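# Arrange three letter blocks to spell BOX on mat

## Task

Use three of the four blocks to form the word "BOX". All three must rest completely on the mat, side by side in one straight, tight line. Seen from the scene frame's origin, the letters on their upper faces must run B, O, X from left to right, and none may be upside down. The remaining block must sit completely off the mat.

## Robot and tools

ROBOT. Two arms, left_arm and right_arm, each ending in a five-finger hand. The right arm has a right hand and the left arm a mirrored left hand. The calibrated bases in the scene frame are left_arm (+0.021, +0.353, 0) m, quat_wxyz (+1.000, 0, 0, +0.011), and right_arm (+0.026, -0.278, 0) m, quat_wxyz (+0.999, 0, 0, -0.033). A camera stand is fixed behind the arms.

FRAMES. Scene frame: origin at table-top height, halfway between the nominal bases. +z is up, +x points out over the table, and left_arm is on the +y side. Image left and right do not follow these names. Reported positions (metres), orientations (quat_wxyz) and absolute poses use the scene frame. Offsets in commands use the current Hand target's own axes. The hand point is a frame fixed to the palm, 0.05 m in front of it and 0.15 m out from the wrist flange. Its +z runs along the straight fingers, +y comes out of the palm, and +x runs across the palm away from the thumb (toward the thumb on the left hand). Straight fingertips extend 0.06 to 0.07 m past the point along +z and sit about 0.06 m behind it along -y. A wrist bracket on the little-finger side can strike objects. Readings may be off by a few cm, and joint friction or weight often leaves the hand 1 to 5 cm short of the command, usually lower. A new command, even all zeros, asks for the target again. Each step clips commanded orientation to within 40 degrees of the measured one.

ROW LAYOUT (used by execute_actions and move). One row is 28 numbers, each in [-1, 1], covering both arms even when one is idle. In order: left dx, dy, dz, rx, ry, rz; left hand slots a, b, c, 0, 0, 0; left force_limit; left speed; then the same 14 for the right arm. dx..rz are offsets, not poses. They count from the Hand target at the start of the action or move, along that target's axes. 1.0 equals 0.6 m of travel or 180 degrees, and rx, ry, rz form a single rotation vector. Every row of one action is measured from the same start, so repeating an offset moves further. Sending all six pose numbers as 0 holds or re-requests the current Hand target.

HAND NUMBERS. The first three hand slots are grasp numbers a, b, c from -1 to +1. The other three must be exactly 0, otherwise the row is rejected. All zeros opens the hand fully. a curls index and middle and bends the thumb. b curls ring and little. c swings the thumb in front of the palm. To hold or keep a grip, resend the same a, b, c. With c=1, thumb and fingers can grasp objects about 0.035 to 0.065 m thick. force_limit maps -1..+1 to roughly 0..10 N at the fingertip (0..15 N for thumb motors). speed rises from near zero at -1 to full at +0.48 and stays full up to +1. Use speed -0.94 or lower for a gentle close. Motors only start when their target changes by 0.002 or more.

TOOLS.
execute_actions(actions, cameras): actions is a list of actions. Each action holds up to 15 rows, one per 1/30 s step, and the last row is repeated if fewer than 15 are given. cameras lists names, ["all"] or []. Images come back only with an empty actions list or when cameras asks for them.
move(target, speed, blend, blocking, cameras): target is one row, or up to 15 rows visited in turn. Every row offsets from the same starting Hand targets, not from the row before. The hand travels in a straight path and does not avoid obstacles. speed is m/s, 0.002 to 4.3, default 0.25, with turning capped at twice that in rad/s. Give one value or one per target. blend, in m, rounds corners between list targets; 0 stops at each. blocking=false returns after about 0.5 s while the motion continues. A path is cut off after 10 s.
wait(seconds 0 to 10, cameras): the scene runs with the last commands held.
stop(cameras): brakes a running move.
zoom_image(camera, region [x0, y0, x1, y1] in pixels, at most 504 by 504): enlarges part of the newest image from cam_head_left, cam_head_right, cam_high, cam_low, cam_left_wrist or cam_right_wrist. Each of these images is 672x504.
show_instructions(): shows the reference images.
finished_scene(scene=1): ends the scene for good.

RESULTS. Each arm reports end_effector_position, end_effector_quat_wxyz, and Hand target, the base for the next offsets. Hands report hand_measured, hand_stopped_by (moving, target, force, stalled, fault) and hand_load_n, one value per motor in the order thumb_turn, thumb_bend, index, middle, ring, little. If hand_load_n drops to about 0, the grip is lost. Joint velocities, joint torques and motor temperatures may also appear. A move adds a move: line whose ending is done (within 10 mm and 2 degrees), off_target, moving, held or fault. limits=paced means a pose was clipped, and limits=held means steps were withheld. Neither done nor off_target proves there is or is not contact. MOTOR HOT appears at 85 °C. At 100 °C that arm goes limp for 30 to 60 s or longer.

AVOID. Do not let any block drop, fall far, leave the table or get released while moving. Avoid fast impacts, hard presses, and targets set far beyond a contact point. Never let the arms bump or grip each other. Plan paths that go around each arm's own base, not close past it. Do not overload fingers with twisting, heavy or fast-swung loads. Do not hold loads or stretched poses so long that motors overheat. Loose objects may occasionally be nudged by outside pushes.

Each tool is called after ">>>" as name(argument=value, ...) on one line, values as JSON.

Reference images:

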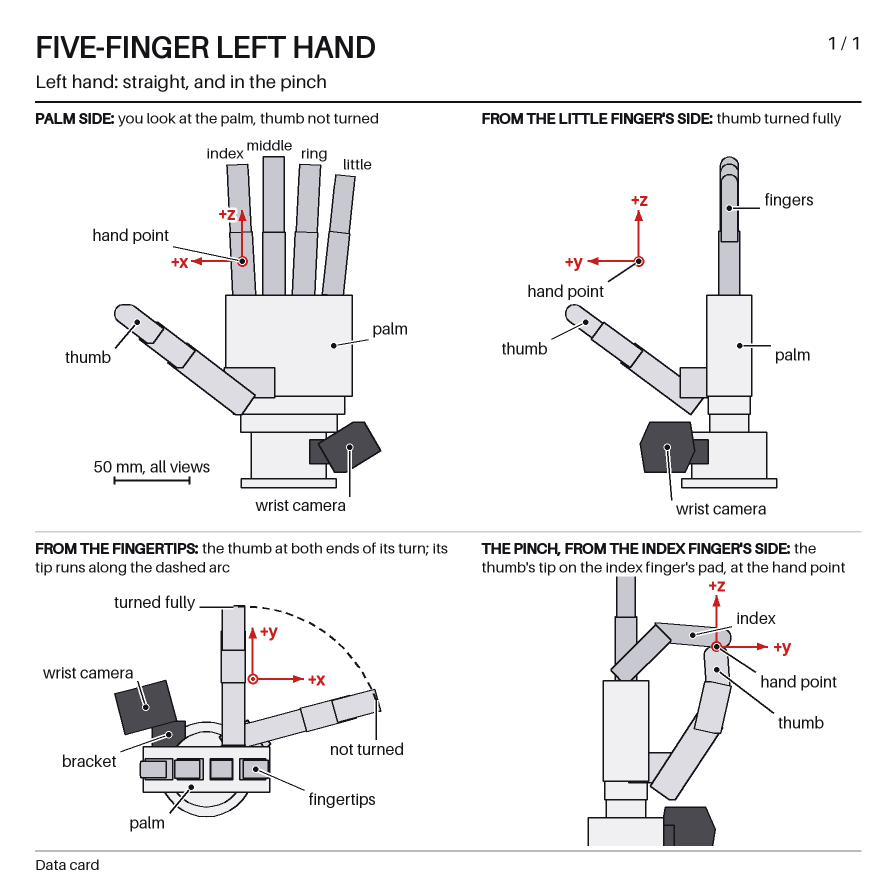

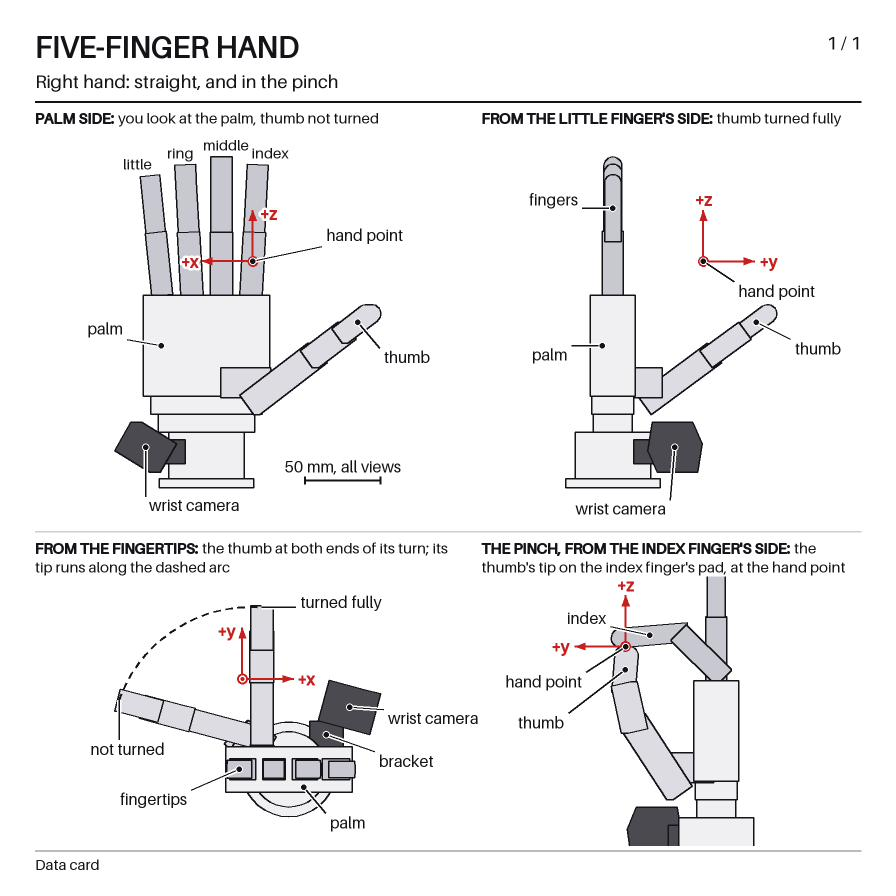

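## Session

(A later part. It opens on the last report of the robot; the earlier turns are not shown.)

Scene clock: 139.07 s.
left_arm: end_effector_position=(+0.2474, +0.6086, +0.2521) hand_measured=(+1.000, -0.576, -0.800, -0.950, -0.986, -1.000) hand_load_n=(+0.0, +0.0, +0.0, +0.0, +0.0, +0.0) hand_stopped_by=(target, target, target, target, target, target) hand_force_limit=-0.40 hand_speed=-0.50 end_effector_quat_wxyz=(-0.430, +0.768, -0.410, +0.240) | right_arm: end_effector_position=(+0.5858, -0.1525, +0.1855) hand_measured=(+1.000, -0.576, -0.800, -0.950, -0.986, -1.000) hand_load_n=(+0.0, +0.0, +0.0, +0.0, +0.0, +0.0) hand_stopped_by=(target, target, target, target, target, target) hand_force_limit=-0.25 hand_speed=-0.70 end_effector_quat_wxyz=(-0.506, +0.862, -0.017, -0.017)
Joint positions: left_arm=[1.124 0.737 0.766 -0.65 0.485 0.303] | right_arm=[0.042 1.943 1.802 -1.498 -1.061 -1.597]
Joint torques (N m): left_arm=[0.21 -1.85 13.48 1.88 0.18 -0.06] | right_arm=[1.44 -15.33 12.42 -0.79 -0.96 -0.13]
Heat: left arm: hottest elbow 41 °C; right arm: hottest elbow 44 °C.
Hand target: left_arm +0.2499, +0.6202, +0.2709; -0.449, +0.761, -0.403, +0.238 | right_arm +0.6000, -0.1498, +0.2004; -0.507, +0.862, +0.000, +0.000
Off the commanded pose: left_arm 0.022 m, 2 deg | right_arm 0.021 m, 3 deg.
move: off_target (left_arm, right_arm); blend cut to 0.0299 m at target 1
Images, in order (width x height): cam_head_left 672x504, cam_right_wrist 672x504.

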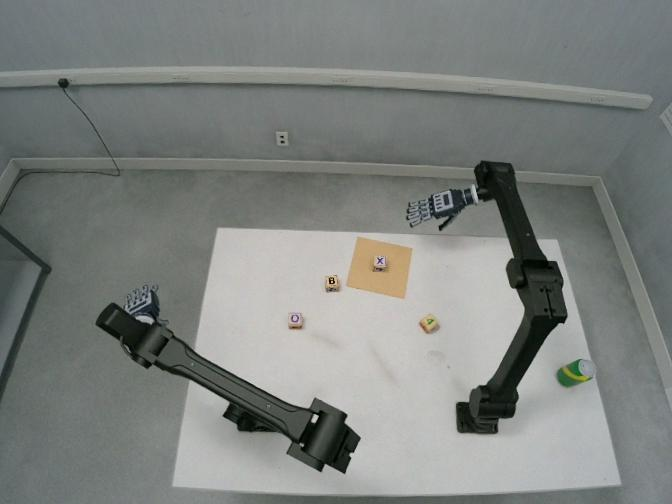

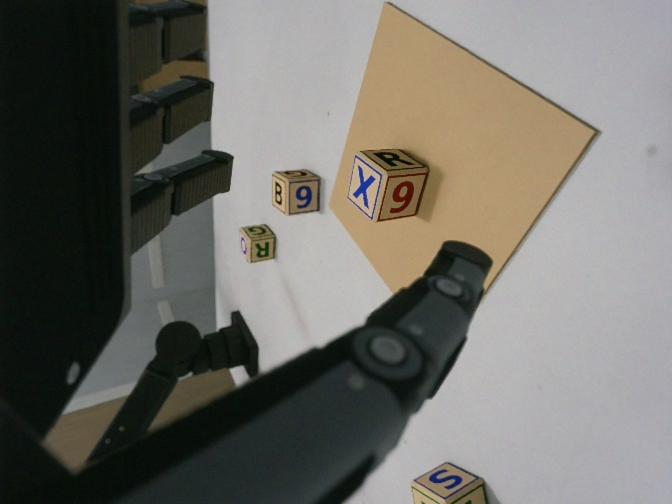

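>>> execute_actions(actions=[])

>>> zoom_image(camera="cam_low", region=[310, 250, 350, 290])

>>> zoom_image(camera="cam_high", region=[280, 180, 440, 320])

Scene clock: 141.20 s.
left_arm: end_effector_position=(+0.2474, +0.6086, +0.2521) hand_measured=(+1.000, -0.576, -0.800, -0.950, -0.986, -1.000) hand_load_n=(+0.0, +0.0, +0.0, +0.0, -0.5, +0.0) hand_stopped_by=(target, target, target, target, target, target) hand_force_limit=-0.40 hand_speed=-0.50 end_effector_quat_wxyz=(-0.430, +0.768, -0.410, +0.240) | right_arm: end_effector_position=(+0.5857, -0.1525, +0.1855) hand_measured=(+1.000, -0.576, -0.800, -0.950, -0.986, -1.000) hand_load_n=(+0.0, +0.0, +0.0, +0.0, +0.0, +0.0) hand_stopped_by=(target, target, target, target, target, target) hand_force_limit=-0.25 hand_speed=-0.70 end_effector_quat_wxyz=(-0.506, +0.862, -0.017, -0.017)
Joint positions: left_arm=[1.124 0.737 0.766 -0.65 0.485 0.303] | right_arm=[0.042 1.943 1.802 -1.499 -1.061 -1.597]
Joint velocities: within noise
Joint torques (N m): left_arm=[0.15 -1.73 13.48 1.88 0.19 -0.06] | right_arm=[1.08 -14.97 12.49 -0.7 -0.91 -0.09]
Motor temperatures (°C): left_arm=[31 37 41 33 27 28] | right_arm=[31 34 44 29 28 28]
Heat: left arm: hottest elbow 41 °C; right arm: hottest elbow 44 °C.
Hand target: left_arm +0.2499, +0.6202, +0.2709; -0.449, +0.761, -0.403, +0.238 | right_arm +0.5999, -0.1498, +0.2004; -0.507, +0.862, +0.000, +0.000
Off the commanded pose: left_arm 0.022 m, 2 deg | right_arm 0.021 m, 3 deg.

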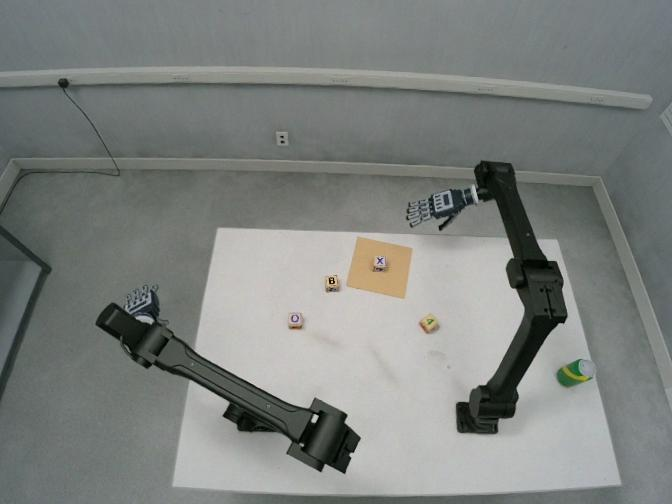

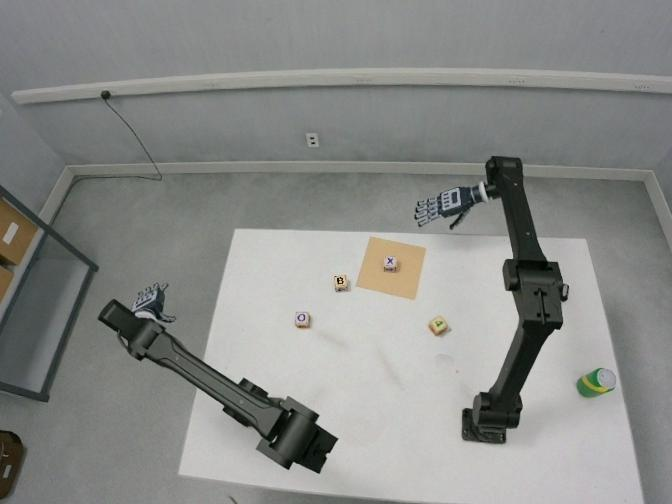

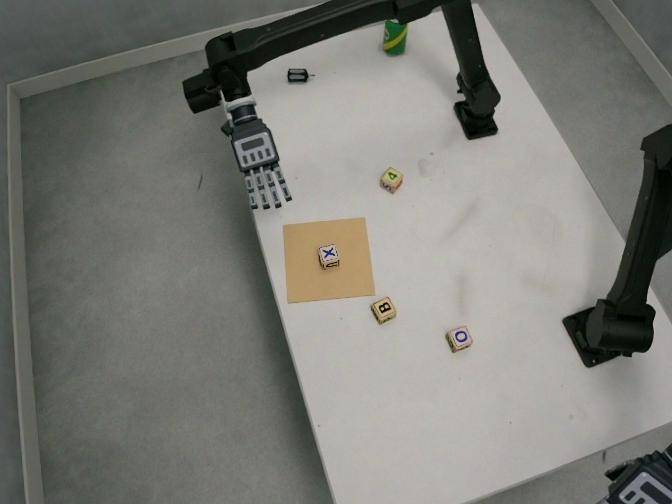

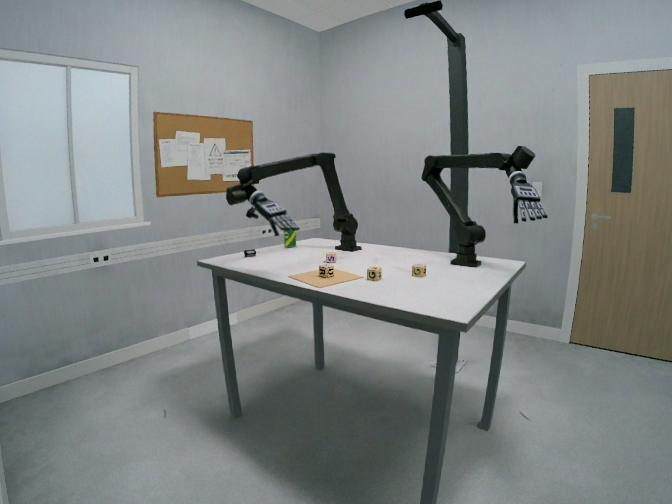

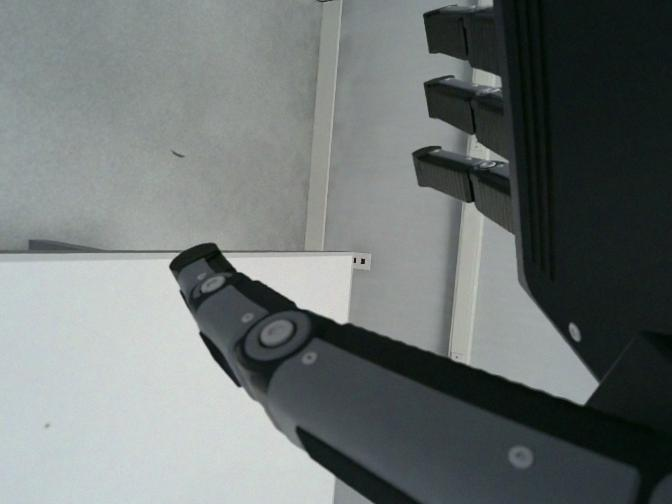

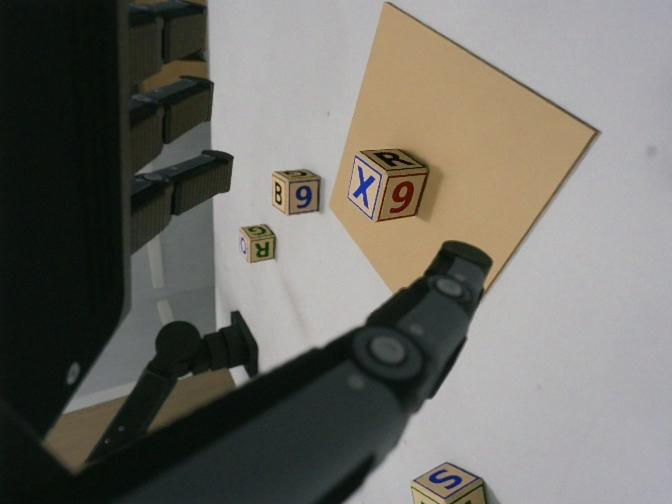

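Scaled by 12.600.

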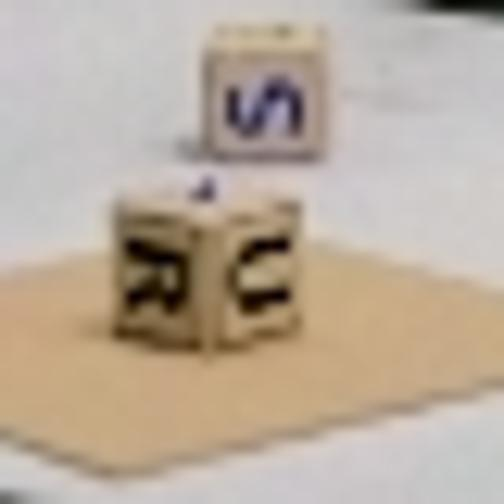

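Scaled by 3.150.

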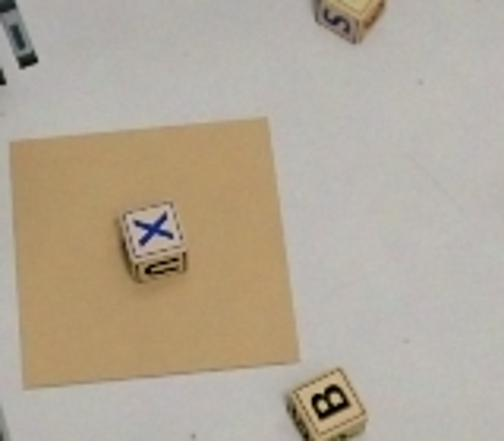

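>>> move(target=[0,0,0,0,0,0,0.1,0,1,0,0,0,-0.4,-0.5,-0.1167,0.0148,0.2656,0,0,0,0.1,0,1,0,0,0,-0.25,-0.7], speed=0.15, cameras=["cam_right_wrist","cam_head_left"])

Scene clock: 144.73 s.
left_arm: end_effector_position=(+0.2474, +0.6086, +0.2521) hand_measured=(+1.000, -0.576, -0.800, -0.950, -0.986, -1.000) hand_load_n=(+0.0, +0.0, +0.0, +0.0, +0.0, +0.0) hand_stopped_by=(target, target, target, target, target, target) hand_force_limit=-0.40 hand_speed=-0.50 end_effector_quat_wxyz=(-0.430, +0.768, -0.410, +0.240) | right_arm: end_effector_position=(+0.5274, -0.0152, +0.1057) hand_measured=(+1.000, -0.576, -0.800, -0.950, -0.986, -1.000) hand_load_n=(+0.0, +0.0, +0.0, +0.0, +0.0, +0.0) hand_stopped_by=(target, target, target, target, target, target) hand_force_limit=-0.25 hand_speed=-0.70 end_effector_quat_wxyz=(-0.505, +0.863, -0.002, -0.011)
Joint positions: left_arm=[1.124 0.737 0.766 -0.65 0.485 0.303] | right_arm=[0.293 1.812 1.38 -0.787 -1.022 -1.141]
Joint torques (N m): left_arm=[0.15 -1.79 13.5 1.89 0.19 -0.06] | right_arm=[0.38 -14.15 7.43 1.06 -0.73 0.15]
Heat: left arm: hottest elbow 42 °C; right arm: hottest elbow 44 °C.
Hand target: left_arm +0.2499, +0.6202, +0.2709; -0.449, +0.761, -0.403, +0.238 | right_arm +0.5300, -0.0147, +0.1151; -0.507, +0.862, +0.000, +0.000
Off the commanded pose: left_arm 0.022 m, 2 deg | right_arm 0.010 m, 1 deg.
move: off_target (left_arm)
Images, in order (width x height): cam_head_left 672x504, cam_right_wrist 672x504.

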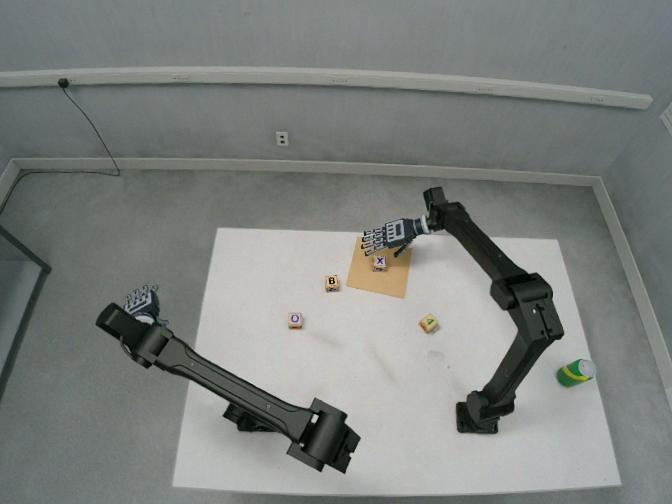

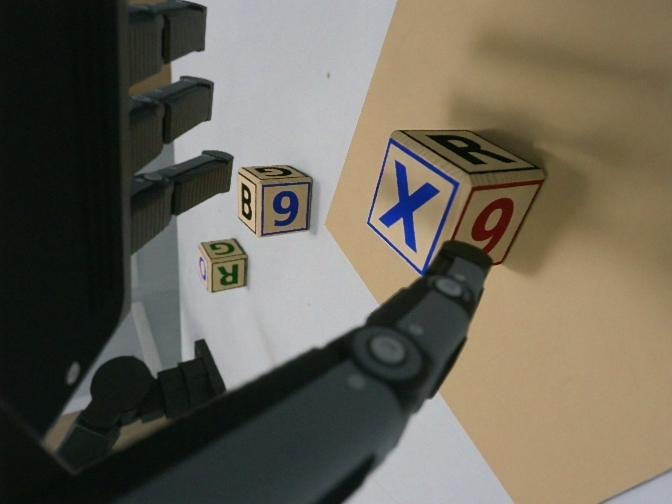

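>>> zoom_image(camera="cam_right_wrist", region=[360, 120, 480, 280])

>>> zoom_image(camera="cam_right_wrist", region=[190, 150, 330, 300])

Scaled by 3.150.

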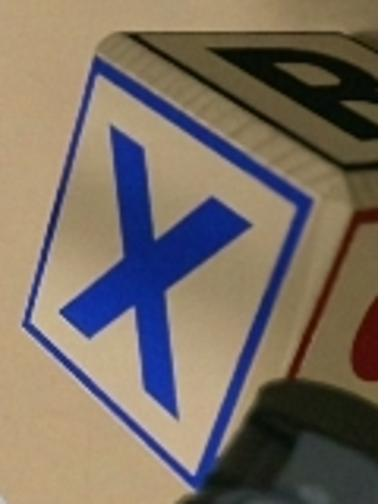

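Scaled by 3.360.

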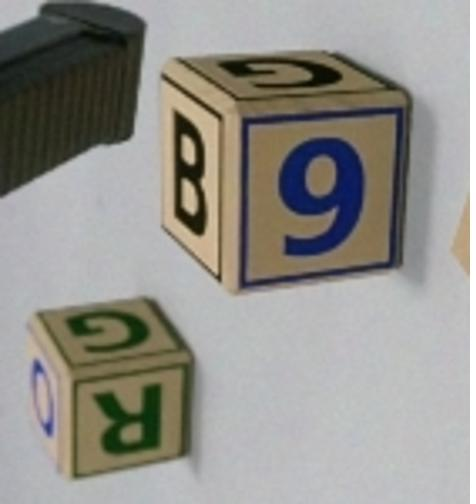

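>>> execute_actions(actions=[], cameras=["cam_low","cam_high","cam_right_wrist"])

>>> zoom_image(camera="cam_low", region=[360, 255, 440, 290])

>>> zoom_image(camera="cam_high", region=[360, 280, 480, 360])

>>> zoom_image(camera="cam_low", region=[310, 240, 350, 270])

>>> zoom_image(camera="cam_high", region=[360, 155, 420, 205])

Scene clock: 146.33 s.
left_arm: end_effector_position=(+0.2474, +0.6086, +0.2521) hand_measured=(+1.000, -0.576, -0.800, -0.950, -0.986, -1.000) hand_load_n=(+0.0, +0.0, +0.0, +0.0, +0.0, +0.0) hand_stopped_by=(target, target, target, target, target, target) hand_force_limit=-0.40 hand_speed=-0.50 end_effector_quat_wxyz=(-0.430, +0.768, -0.410, +0.240) | right_arm: end_effector_position=(+0.5274, -0.0152, +0.1057) hand_measured=(+1.000, -0.576, -0.800, -0.950, -0.986, -1.000) hand_load_n=(+0.0, +0.0, +0.0, +0.0, +0.0, +0.0) hand_stopped_by=(target, target, target, target, target, target) hand_force_limit=-0.25 hand_speed=-0.70 end_effector_quat_wxyz=(-0.505, +0.863, -0.002, -0.011)
Joint positions: left_arm=[1.124 0.737 0.766 -0.65 0.485 0.303] | right_arm=[0.293 1.812 1.38 -0.787 -1.022 -1.141]
Joint velocities: within noise
Joint torques (N m): left_arm=[0.26 -1.73 13.48 1.87 0.19 -0.06] | right_arm=[0.79 -14.62 7.53 0.84 -0.75 0.16]
Motor temperatures (°C): left_arm=[31 37 42 33 27 28] | right_arm=[31 35 44 29 28 28]
Heat: left arm: hottest elbow 42 °C; right arm: hottest elbow 44 °C.
Hand target: left_arm +0.2499, +0.6202, +0.2709; -0.449, +0.761, -0.403, +0.238 | right_arm +0.5300, -0.0147, +0.1151; -0.507, +0.862, +0.000, +0.000
Off the commanded pose: left_arm 0.022 m, 2 deg | right_arm 0.010 m, 1 deg.
Images, in order (width x height): cam_high 672x504, cam_low 672x504, cam_right_wrist 672x504.

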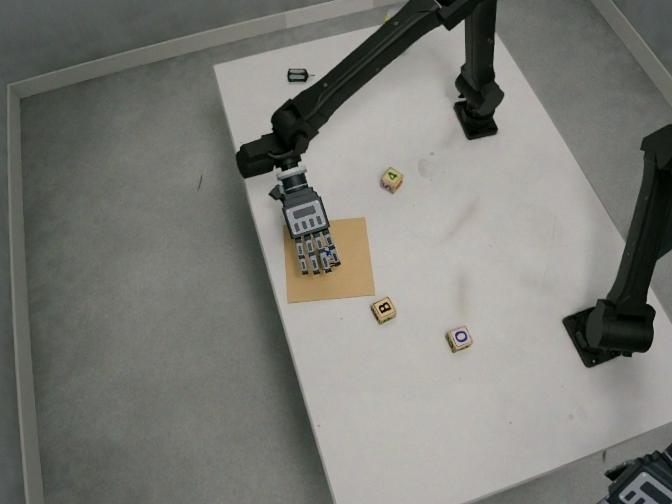

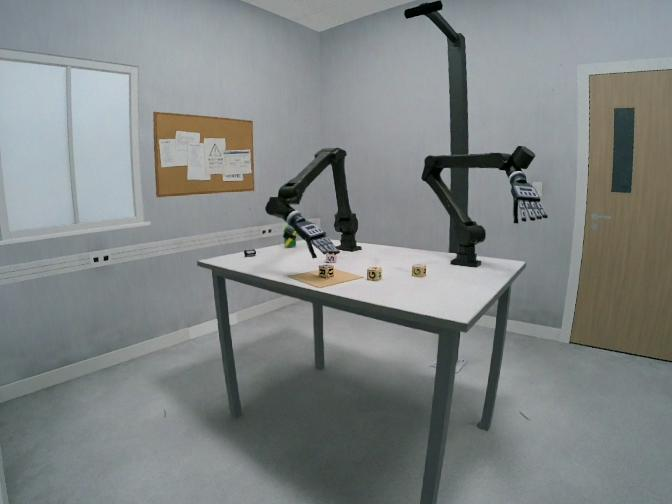

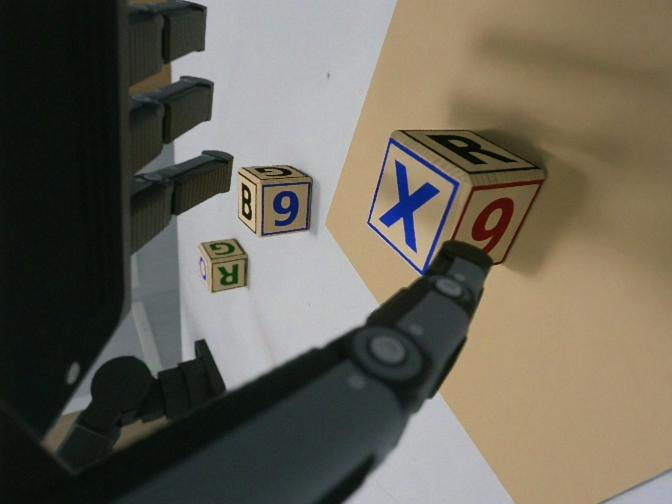

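Scaled by 6.300.

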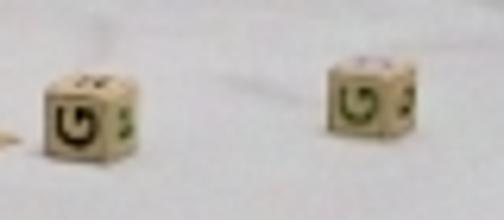

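Scaled by 4.200.

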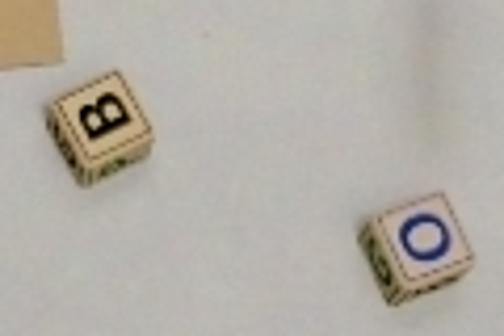

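Scaled by 12.600.

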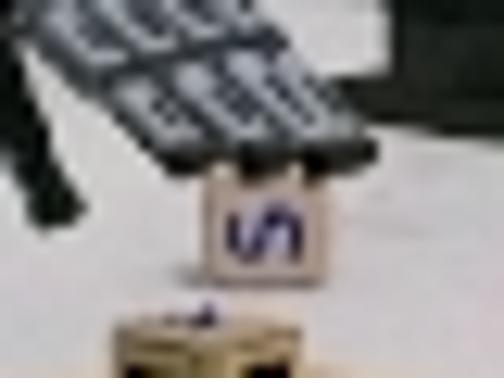

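Scaled by 8.400.

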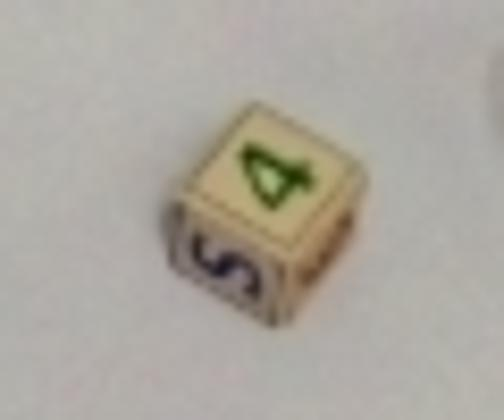

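>>> move(target=[0,0,0,0,0,0,0.1,0,1,0,0,0,-0.4,-0.5,-0.0017,0.0317,0.0461,0.025,0.035,-0.008,0.1,0,1,0,0,0,-0.25,-0.7], speed=0.1, cameras=["cam_right_wrist"])

>>> zoom_image(camera="cam_right_wrist", region=[300, 100, 560, 300])

Scene clock: 150.87 s.
left_arm: end_effector_position=(+0.2474, +0.6086, +0.2521) hand_measured=(+1.000, -0.576, -0.800, -0.950, -0.986, -1.000) hand_load_n=(+0.5, +0.0, +0.0, +0.0, +0.0, +0.0) hand_stopped_by=(target, target, target, target, target, target) hand_force_limit=-0.40 hand_speed=-0.50 end_effector_quat_wxyz=(-0.430, +0.768, -0.410, +0.240) | right_arm: end_effector_position=(+0.5282, -0.0050, +0.0746) hand_measured=(+1.000, -0.576, -0.800, -0.950, -0.986, -1.000) hand_load_n=(+0.0, +0.0, +0.0, +0.0, +0.0, -0.5) hand_stopped_by=(target, target, target, target, target, target) hand_force_limit=-0.25 hand_speed=-0.70 end_effector_quat_wxyz=(-0.536, +0.842, -0.023, +0.045)
Joint positions: left_arm=[1.124 0.737 0.766 -0.65 0.485 0.303] | right_arm=[0.299 1.781 1.185 -0.347 -1.024 -0.922]
Joint torques (N m): left_arm=[0.26 -1.79 13.49 1.88 0.19 -0.06] | right_arm=[1.32 -14.62 7.2 1.16 -0.6 0.1]
Heat: left arm: hottest elbow 42 °C; right arm: hottest elbow 43 °C.
Hand target: left_arm +0.2499, +0.6202, +0.2709; -0.449, +0.761, -0.403, +0.238 | right_arm +0.5289, +0.0002, +0.0850; -0.540, +0.840, -0.017, +0.054
Off the commanded pose: left_arm 0.022 m, 2 deg | right_arm 0.012 m, 1 deg.
move: off_target (left_arm, right_arm)
Images, in order (width x height): cam_right_wrist 672x504.

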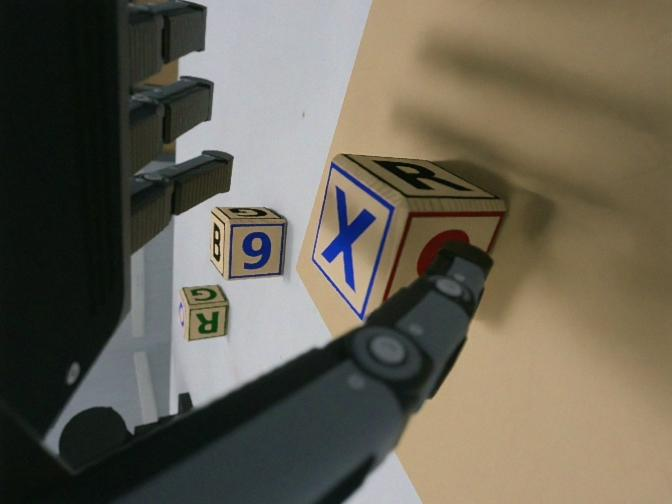

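Scaled by 1.938.

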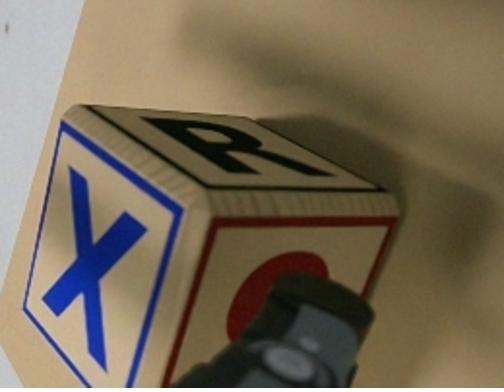

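>>> zoom_image(camera="cam_right_wrist", region=[300, 145, 420, 325])

Scaled by 2.800.

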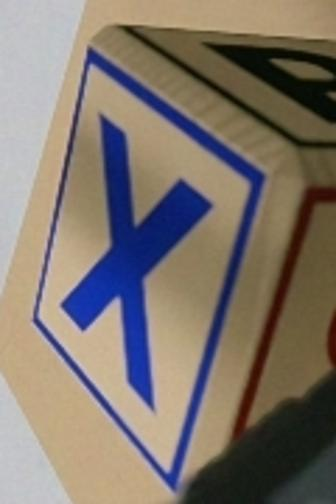

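>>> move(target=[0,0,0,0,0,0,0.1,0,1,0,0,0,-0.4,-0.5,-0.0213,0.0292,0.0232,0,0.0135,-0.0243,0.1,0,1,0,0,0,-0.25,-0.7], speed=0.08, cameras=["cam_right_wrist"])

>>> zoom_image(camera="cam_right_wrist", region=[240, 120, 400, 360])

Scene clock: 152.77 s.
left_arm: end_effector_position=(+0.2474, +0.6086, +0.2521) hand_measured=(+1.000, -0.576, -0.800, -0.950, -0.986, -1.000) hand_load_n=(+0.0, +0.0, +0.0, +0.0, +0.0, +0.0) hand_stopped_by=(target, target, target, target, target, target) hand_force_limit=-0.40 hand_speed=-0.50 end_effector_quat_wxyz=(-0.430, +0.768, -0.410, +0.240) | right_arm: end_effector_position=(+0.5172, +0.0019, +0.0522) hand_measured=(+1.000, -0.576, -0.800, -0.950, -0.986, -1.000) hand_load_n=(+0.0, +0.0, +0.0, +0.0, +0.0, +0.0) hand_stopped_by=(target, target, target, target, target, target) hand_force_limit=-0.25 hand_speed=-0.70 end_effector_quat_wxyz=(-0.533, +0.842, -0.002, +0.083)
Joint positions: left_arm=[1.124 0.737 0.766 -0.65 0.485 0.303] | right_arm=[0.325 1.764 1.079 -0.165 -0.982 -0.91]
Joint torques (N m): left_arm=[0.15 -1.79 13.5 1.88 0.19 -0.06] | right_arm=[1.08 -12.57 6.95 1.47 -0.62 0.14]
Heat: left arm: hottest elbow 42 °C; right arm: hottest elbow 43 °C.
Hand target: left_arm +0.2499, +0.6202, +0.2709; -0.449, +0.761, -0.403, +0.238 | right_arm +0.5184, +0.0066, +0.0626; -0.537, +0.839, +0.004, +0.092
Off the commanded pose: left_arm 0.022 m, 2 deg | right_arm 0.011 m, 1 deg.
move: off_target (left_arm, right_arm)
Images, in order (width x height): cam_right_wrist 672x504.

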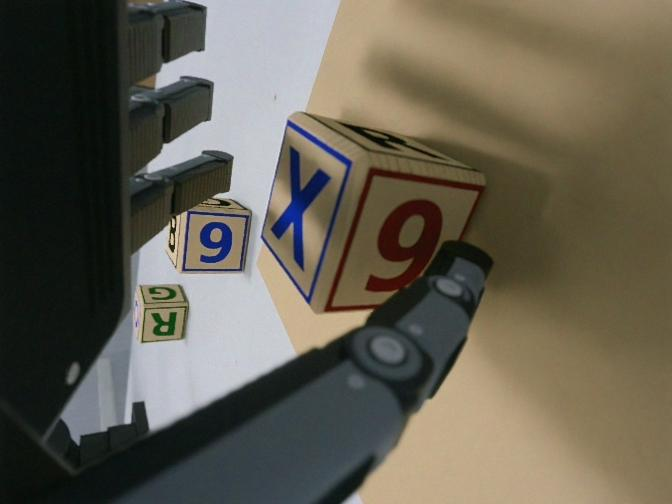

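Scaled by 2.100.

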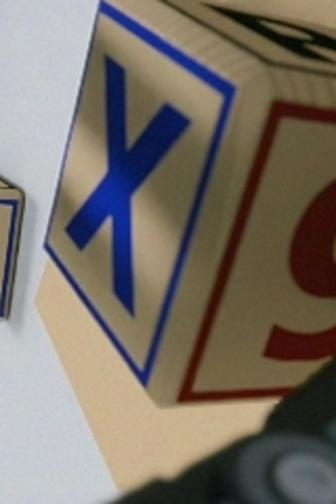

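>>> move(target=[0,0,0,0,0,0,0.1,0,1,0,0,0,-0.4,-0.5,0,0,0,0,0,0,0.6,0,1,0,0,0,-0.4,-0.9], speed=0.08, cameras=["cam_right_wrist"])

Scene clock: 156.00 s.
left_arm: end_effector_position=(+0.2474, +0.6086, +0.2521) hand_measured=(+1.000, -0.576, -0.800, -0.950, -0.986, -1.000) hand_load_n=(+0.0, +0.0, +0.0, +0.0, +0.0, +0.0) hand_stopped_by=(target, target, target, target, target, target) hand_force_limit=-0.40 hand_speed=-0.50 end_effector_quat_wxyz=(-0.430, +0.768, -0.410, +0.240) | right_arm: end_effector_position=(+0.5174, +0.0019, +0.0528) hand_measured=(+1.000, -0.312, -0.280, -0.272, -0.910, -1.000) hand_load_n=(+1.5, +7.5, +1.0, +5.0, +0.0, +0.0) hand_stopped_by=(target, force, force, force, target, target) hand_force_limit=-0.40 hand_speed=-0.90 end_effector_quat_wxyz=(-0.533, +0.842, -0.002, +0.083)
Joint positions: left_arm=[1.124 0.737 0.766 -0.65 0.485 0.303] | right_arm=[0.325 1.763 1.079 -0.165 -0.981 -0.909]
Joint torques (N m): left_arm=[0.21 -1.73 13.48 1.89 0.18 -0.06] | right_arm=[0.97 -12.51 6.6 1.32 -0.59 0.11]
Heat: left arm: hottest elbow 42 °C; right arm: hottest elbow 43 °C.
Hand target: left_arm +0.2499, +0.6202, +0.2709; -0.449, +0.761, -0.403, +0.238 | right_arm +0.5184, +0.0065, +0.0625; -0.537, +0.839, +0.004, +0.092
Off the commanded pose: left_arm 0.022 m, 2 deg | right_arm 0.011 m, 1 deg.
move: off_target (left_arm, right_arm)
Images, in order (width x height): cam_right_wrist 672x504.

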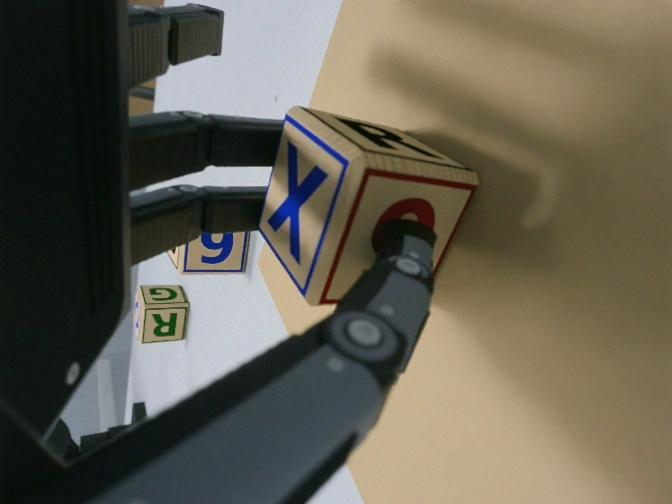

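>>> move(target=[[0,0,0,0,0,0,0.1,0,1,0,0,0,-0.4,-0.5,0,0,0,0,0,0,0.66,0,1,0,0,0,-0.25,-0.92],[0,0,0,0,0,0,0.1,0,1,0,0,0,-0.4,-0.5,0.0159,-0.0900,-0.0408,0,0,0,0.66,0,1,0,0,0,-0.25,-0.92],[0,0,0,0,0,0,0.1,0,1,0,0,0,-0.4,-0.5,0.0113,-0.0957,-0.03,-0.0795,0.450,0.204,0.66,0,1,0,0,0,-0.25,-0.92]], speed=[0.08,0.1,0.25], blend=[0,0.02,0], cameras=["cam_right_wrist","cam_head_left"])

Scene clock: 162.40 s.
left_arm: end_effector_position=(+0.2474, +0.6086, +0.2521) hand_measured=(+1.000, -0.576, -0.800, -0.950, -0.986, -1.000) hand_load_n=(-0.5, +0.0, -0.5, +0.0, +0.0, +0.0) hand_stopped_by=(target, target, target, target, target, target) hand_force_limit=-0.40 hand_speed=-0.50 end_effector_quat_wxyz=(-0.430, +0.768, -0.410, +0.240) | right_arm: end_effector_position=(+0.5013, -0.0037, +0.1018) hand_measured=(+1.000, -0.312, -0.266, -0.272, -0.902, -1.000) hand_load_n=(+0.0, +9.0, +4.5, +3.0, +0.0, +0.0) hand_stopped_by=(target, force, force, force, target, target) hand_force_limit=-0.25 hand_speed=-0.92 end_effector_quat_wxyz=(-0.295, +0.608, -0.588, +0.445)
Joint positions: left_arm=[1.124 0.737 0.766 -0.65 0.485 0.303] | right_arm=[0.782 1.506 0.881 -0.029 0.784 0.28]
Joint torques (N m): left_arm=[0.21 -1.79 13.48 1.87 0.18 -0.06] | right_arm=[1.08 -7.77 11.85 0.84 0.42 0.06]
Heat: left arm: hottest elbow 42 °C; right arm: hottest elbow 43 °C.
Hand target: left_arm +0.2499, +0.6202, +0.2709; -0.449, +0.761, -0.403, +0.238 | right_arm +0.5163, +0.0140, +0.1226; -0.314, +0.595, -0.591, +0.444
Off the commanded pose: left_arm 0.022 m, 2 deg | right_arm 0.031 m, 3 deg.
move: off_target (left_arm, right_arm)
Images, in order (width x height): cam_head_left 672x504, cam_right_wrist 672x504.

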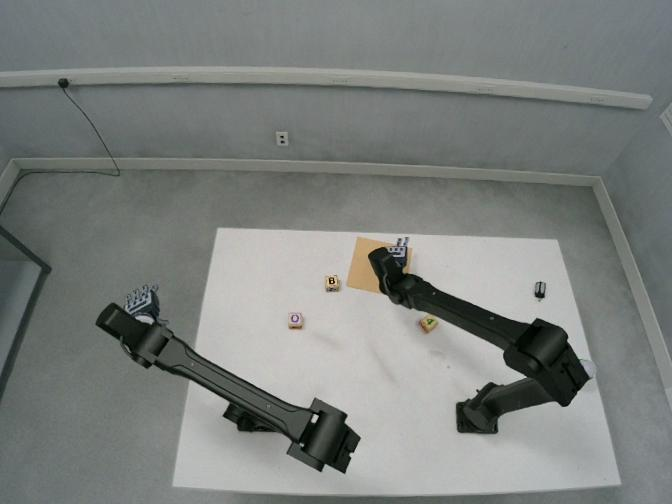

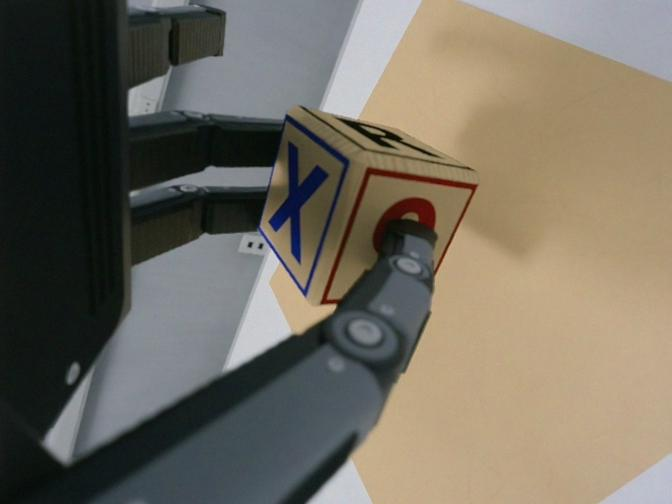

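>>> move(target=[0,0,0,0,0,0,0.1,0,1,0,0,0,-0.4,-0.5,-0.0092,0.0524,0.0237,0,0,0,0.66,0,1,0,0,0,-0.25,-0.92], speed=0.08, cameras=["cam_right_wrist","cam_low"])

>>> zoom_image(camera="cam_low", region=[300, 240, 360, 290])

Scene clock: 163.90 s.
left_arm: end_effector_position=(+0.2474, +0.6086, +0.2521) hand_measured=(+1.000, -0.576, -0.800, -0.950, -0.986, -1.000) hand_load_n=(+0.0, +0.0, +0.0, +0.0, +0.0, +0.0) hand_stopped_by=(target, target, target, target, target, target) hand_force_limit=-0.40 hand_speed=-0.50 end_effector_quat_wxyz=(-0.430, +0.768, -0.410, +0.240) | right_arm: end_effector_position=(+0.5089, +0.0032, +0.0788) hand_measured=(+1.000, -0.312, -0.266, -0.272, -0.902, -1.000) hand_load_n=(+0.0, +9.0, +4.5, +2.5, +0.0, +0.0) hand_stopped_by=(target, force, force, force, target, target) hand_force_limit=-0.25 hand_speed=-0.92 end_effector_quat_wxyz=(-0.297, +0.607, -0.589, +0.445)
Joint positions: left_arm=[1.124 0.737 0.766 -0.65 0.485 0.303] | right_arm=[0.783 1.571 0.881 0.04 0.785 0.282]
Joint torques (N m): left_arm=[0.21 -1.79 13.48 1.89 0.18 -0.06] | right_arm=[0.91 -7.94 8.59 1.83 0.46 0.18]
Heat: left arm: hottest elbow 42 °C; right arm: hottest elbow 43 °C.
Hand target: left_arm +0.2499, +0.6202, +0.2709; -0.449, +0.761, -0.403, +0.238 | right_arm +0.5163, +0.0140, +0.0876; -0.314, +0.595, -0.591, +0.444
Off the commanded pose: left_arm 0.022 m, 2 deg | right_arm 0.016 m, 2 deg.
move: off_target (left_arm, right_arm)
Images, in order (width x height): cam_low 672x504, cam_right_wrist 672x504.

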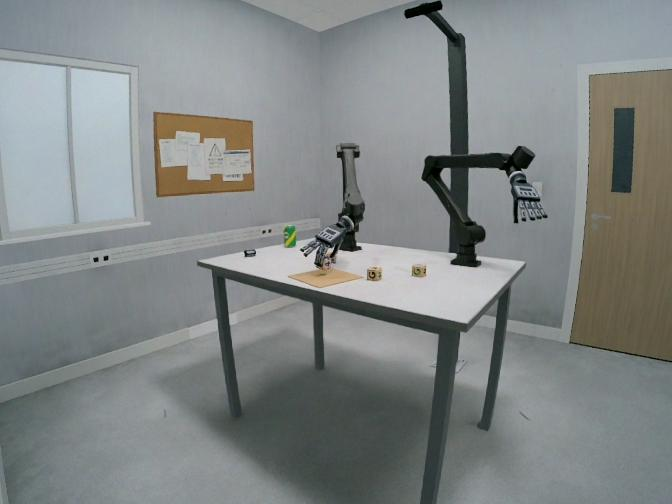

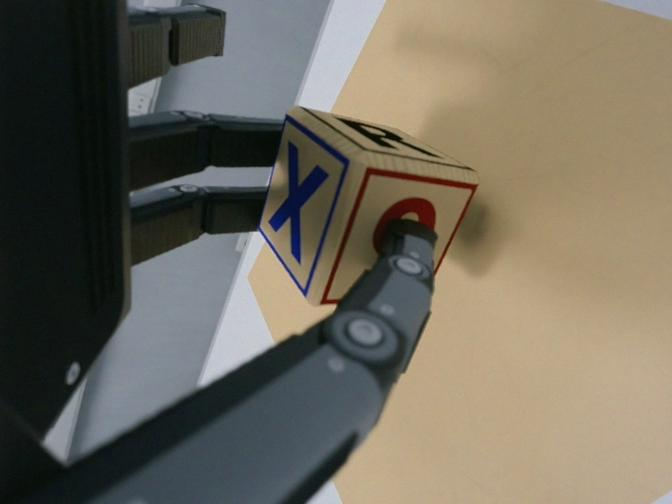

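Scaled by 8.400.

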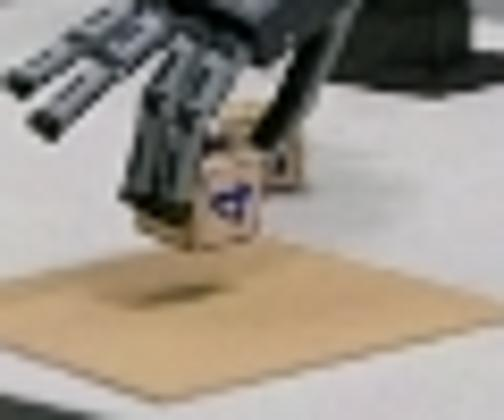

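>>> move(target=[0,0,0,0,0,0,0.1,0,1,0,0,0,-0.4,-0.5,-0.0053,0.0299,0.0136,0,0,0,0.66,0,1,0,0,0,-0.25,-0.92], speed=0.06, cameras=["cam_right_wrist","cam_low"])

>>> zoom_image(camera="cam_low", region=[300, 240, 360, 290])

Scene clock: 165.17 s.
left_arm: end_effector_position=(+0.2474, +0.6086, +0.2521) hand_measured=(+1.000, -0.576, -0.800, -0.950, -0.986, -1.000) hand_load_n=(+0.0, +0.5, +0.0, +0.0, +0.0, +0.0) hand_stopped_by=(target, target, target, target, target, target) hand_force_limit=-0.40 hand_speed=-0.50 end_effector_quat_wxyz=(-0.430, +0.768, -0.410, +0.240) | right_arm: end_effector_position=(+0.5154, +0.0089, +0.0678) hand_measured=(+1.000, -0.312, -0.266, -0.272, -0.902, -1.000) hand_load_n=(-0.5, +9.5, +4.5, +2.5, +0.0, +0.0) hand_stopped_by=(target, force, force, force, target, target) hand_force_limit=-0.25 hand_speed=-0.92 end_effector_quat_wxyz=(-0.305, +0.601, -0.589, +0.445)
Joint positions: left_arm=[1.124 0.737 0.766 -0.65 0.485 0.303] | right_arm=[0.783 1.61 0.881 0.098 0.785 0.282]
Joint torques (N m): left_arm=[0.21 -1.79 13.49 1.87 0.18 -0.06] | right_arm=[1.26 -9.64 6.9 2.07 0.44 0.15]
Heat: left arm: hottest elbow 43 °C; right arm: hottest elbow 43 °C.
Hand target: left_arm +0.2499, +0.6202, +0.2709; -0.449, +0.761, -0.403, +0.238 | right_arm +0.5163, +0.0141, +0.0677; -0.314, +0.595, -0.591, +0.444
Off the commanded pose: left_arm 0.022 m, 2 deg | right_arm 0.005 m, 1 deg.
move: off_target (left_arm)
Images, in order (width x height): cam_low 672x504, cam_right_wrist 672x504.

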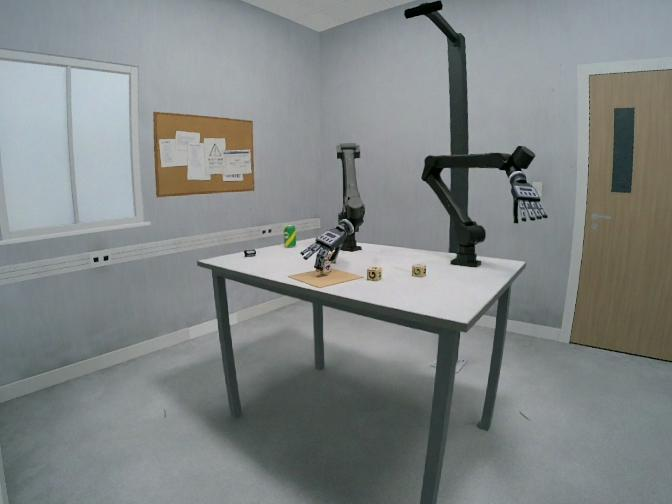

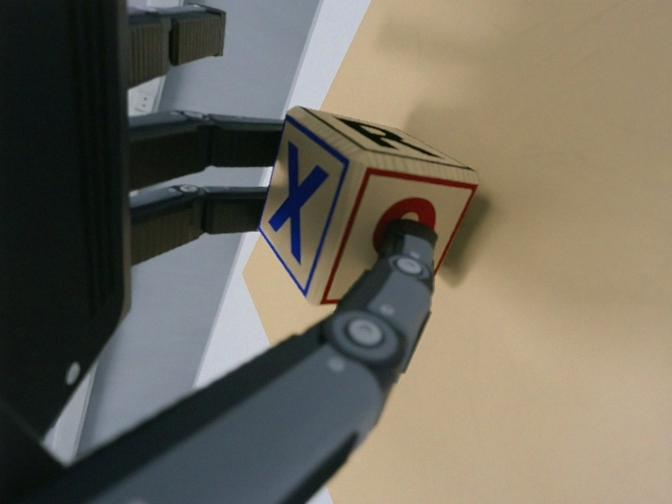

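Scaled by 8.400.

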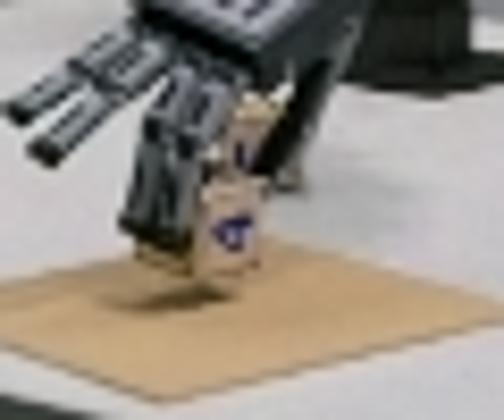

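>>> move(target=[0,0,0,0,0,0,0.1,0,1,0,0,0,-0.4,-0.5,-0.0037,0.0210,0.0095,0,0,0,0.66,0,1,0,0,0,-0.25,-0.92], speed=0.05, cameras=["cam_right_wrist","cam_low"])

>>> zoom_image(camera="cam_low", region=[300, 240, 360, 290])

Scene clock: 166.30 s.
left_arm: end_effector_position=(+0.2474, +0.6086, +0.2521) hand_measured=(+1.000, -0.576, -0.800, -0.950, -0.986, -1.000) hand_load_n=(+0.0, +0.0, +0.0, +0.0, +0.0, +0.0) hand_stopped_by=(target, target, target, target, target, target) hand_force_limit=-0.40 hand_speed=-0.50 end_effector_quat_wxyz=(-0.430, +0.768, -0.410, +0.240) | right_arm: end_effector_position=(+0.5156, +0.0085, +0.0551) hand_measured=(+1.000, -0.312, -0.266, -0.272, -0.902, -1.000) hand_load_n=(+0.5, +8.5, +3.5, +3.0, +0.0, +0.0) hand_stopped_by=(target, force, force, force, target, target) hand_force_limit=-0.25 hand_speed=-0.92 end_effector_quat_wxyz=(-0.305, +0.600, -0.589, +0.446)
Joint positions: left_arm=[1.124 0.737 0.766 -0.65 0.485 0.303] | right_arm=[0.783 1.637 0.868 0.139 0.787 0.282]
Joint torques (N m): left_arm=[0.15 -1.79 13.46 1.89 0.19 -0.06] | right_arm=[1.61 -8.59 6.99 1.77 0.36 0.11]
Heat: left arm: hottest elbow 43 °C; right arm: hottest elbow 43 °C.
Hand target: left_arm +0.2499, +0.6202, +0.2709; -0.449, +0.761, -0.403, +0.238 | right_arm +0.5163, +0.0141, +0.0538; -0.314, +0.595, -0.591, +0.444
Off the commanded pose: left_arm 0.022 m, 2 deg | right_arm 0.006 m, 1 deg.
move: off_target (left_arm)
Images, in order (width x height): cam_low 672x504, cam_right_wrist 672x504.

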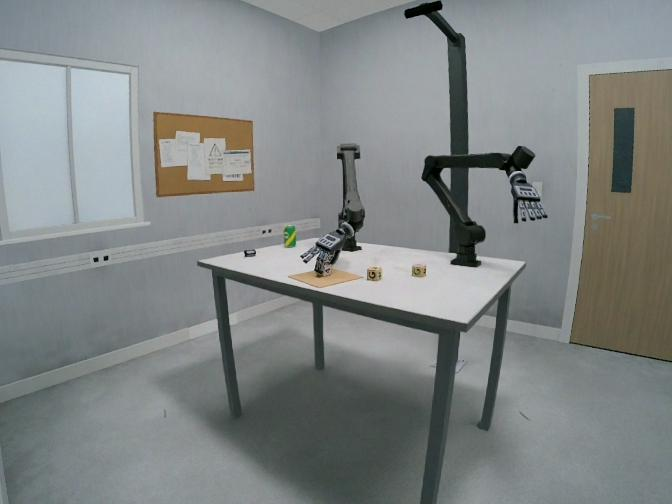

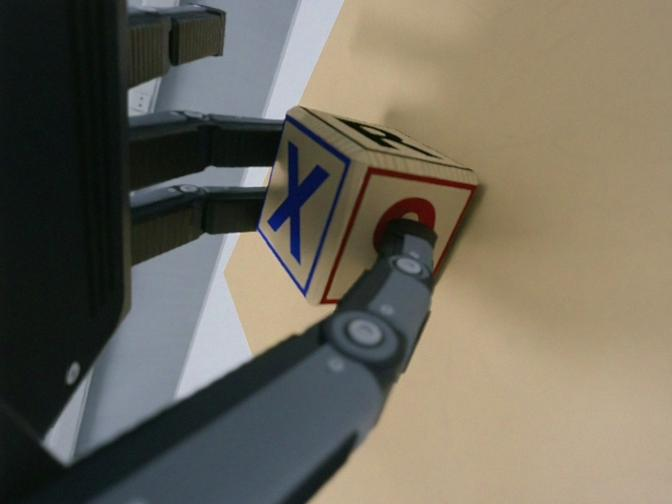

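Scaled by 8.400.

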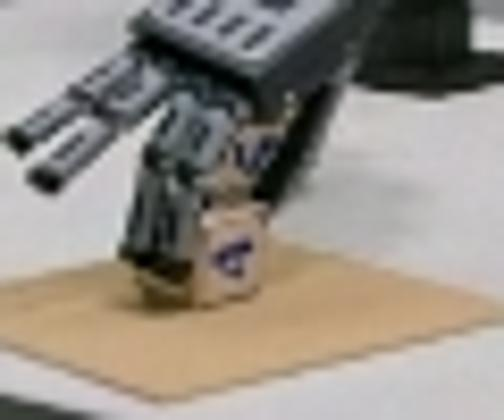

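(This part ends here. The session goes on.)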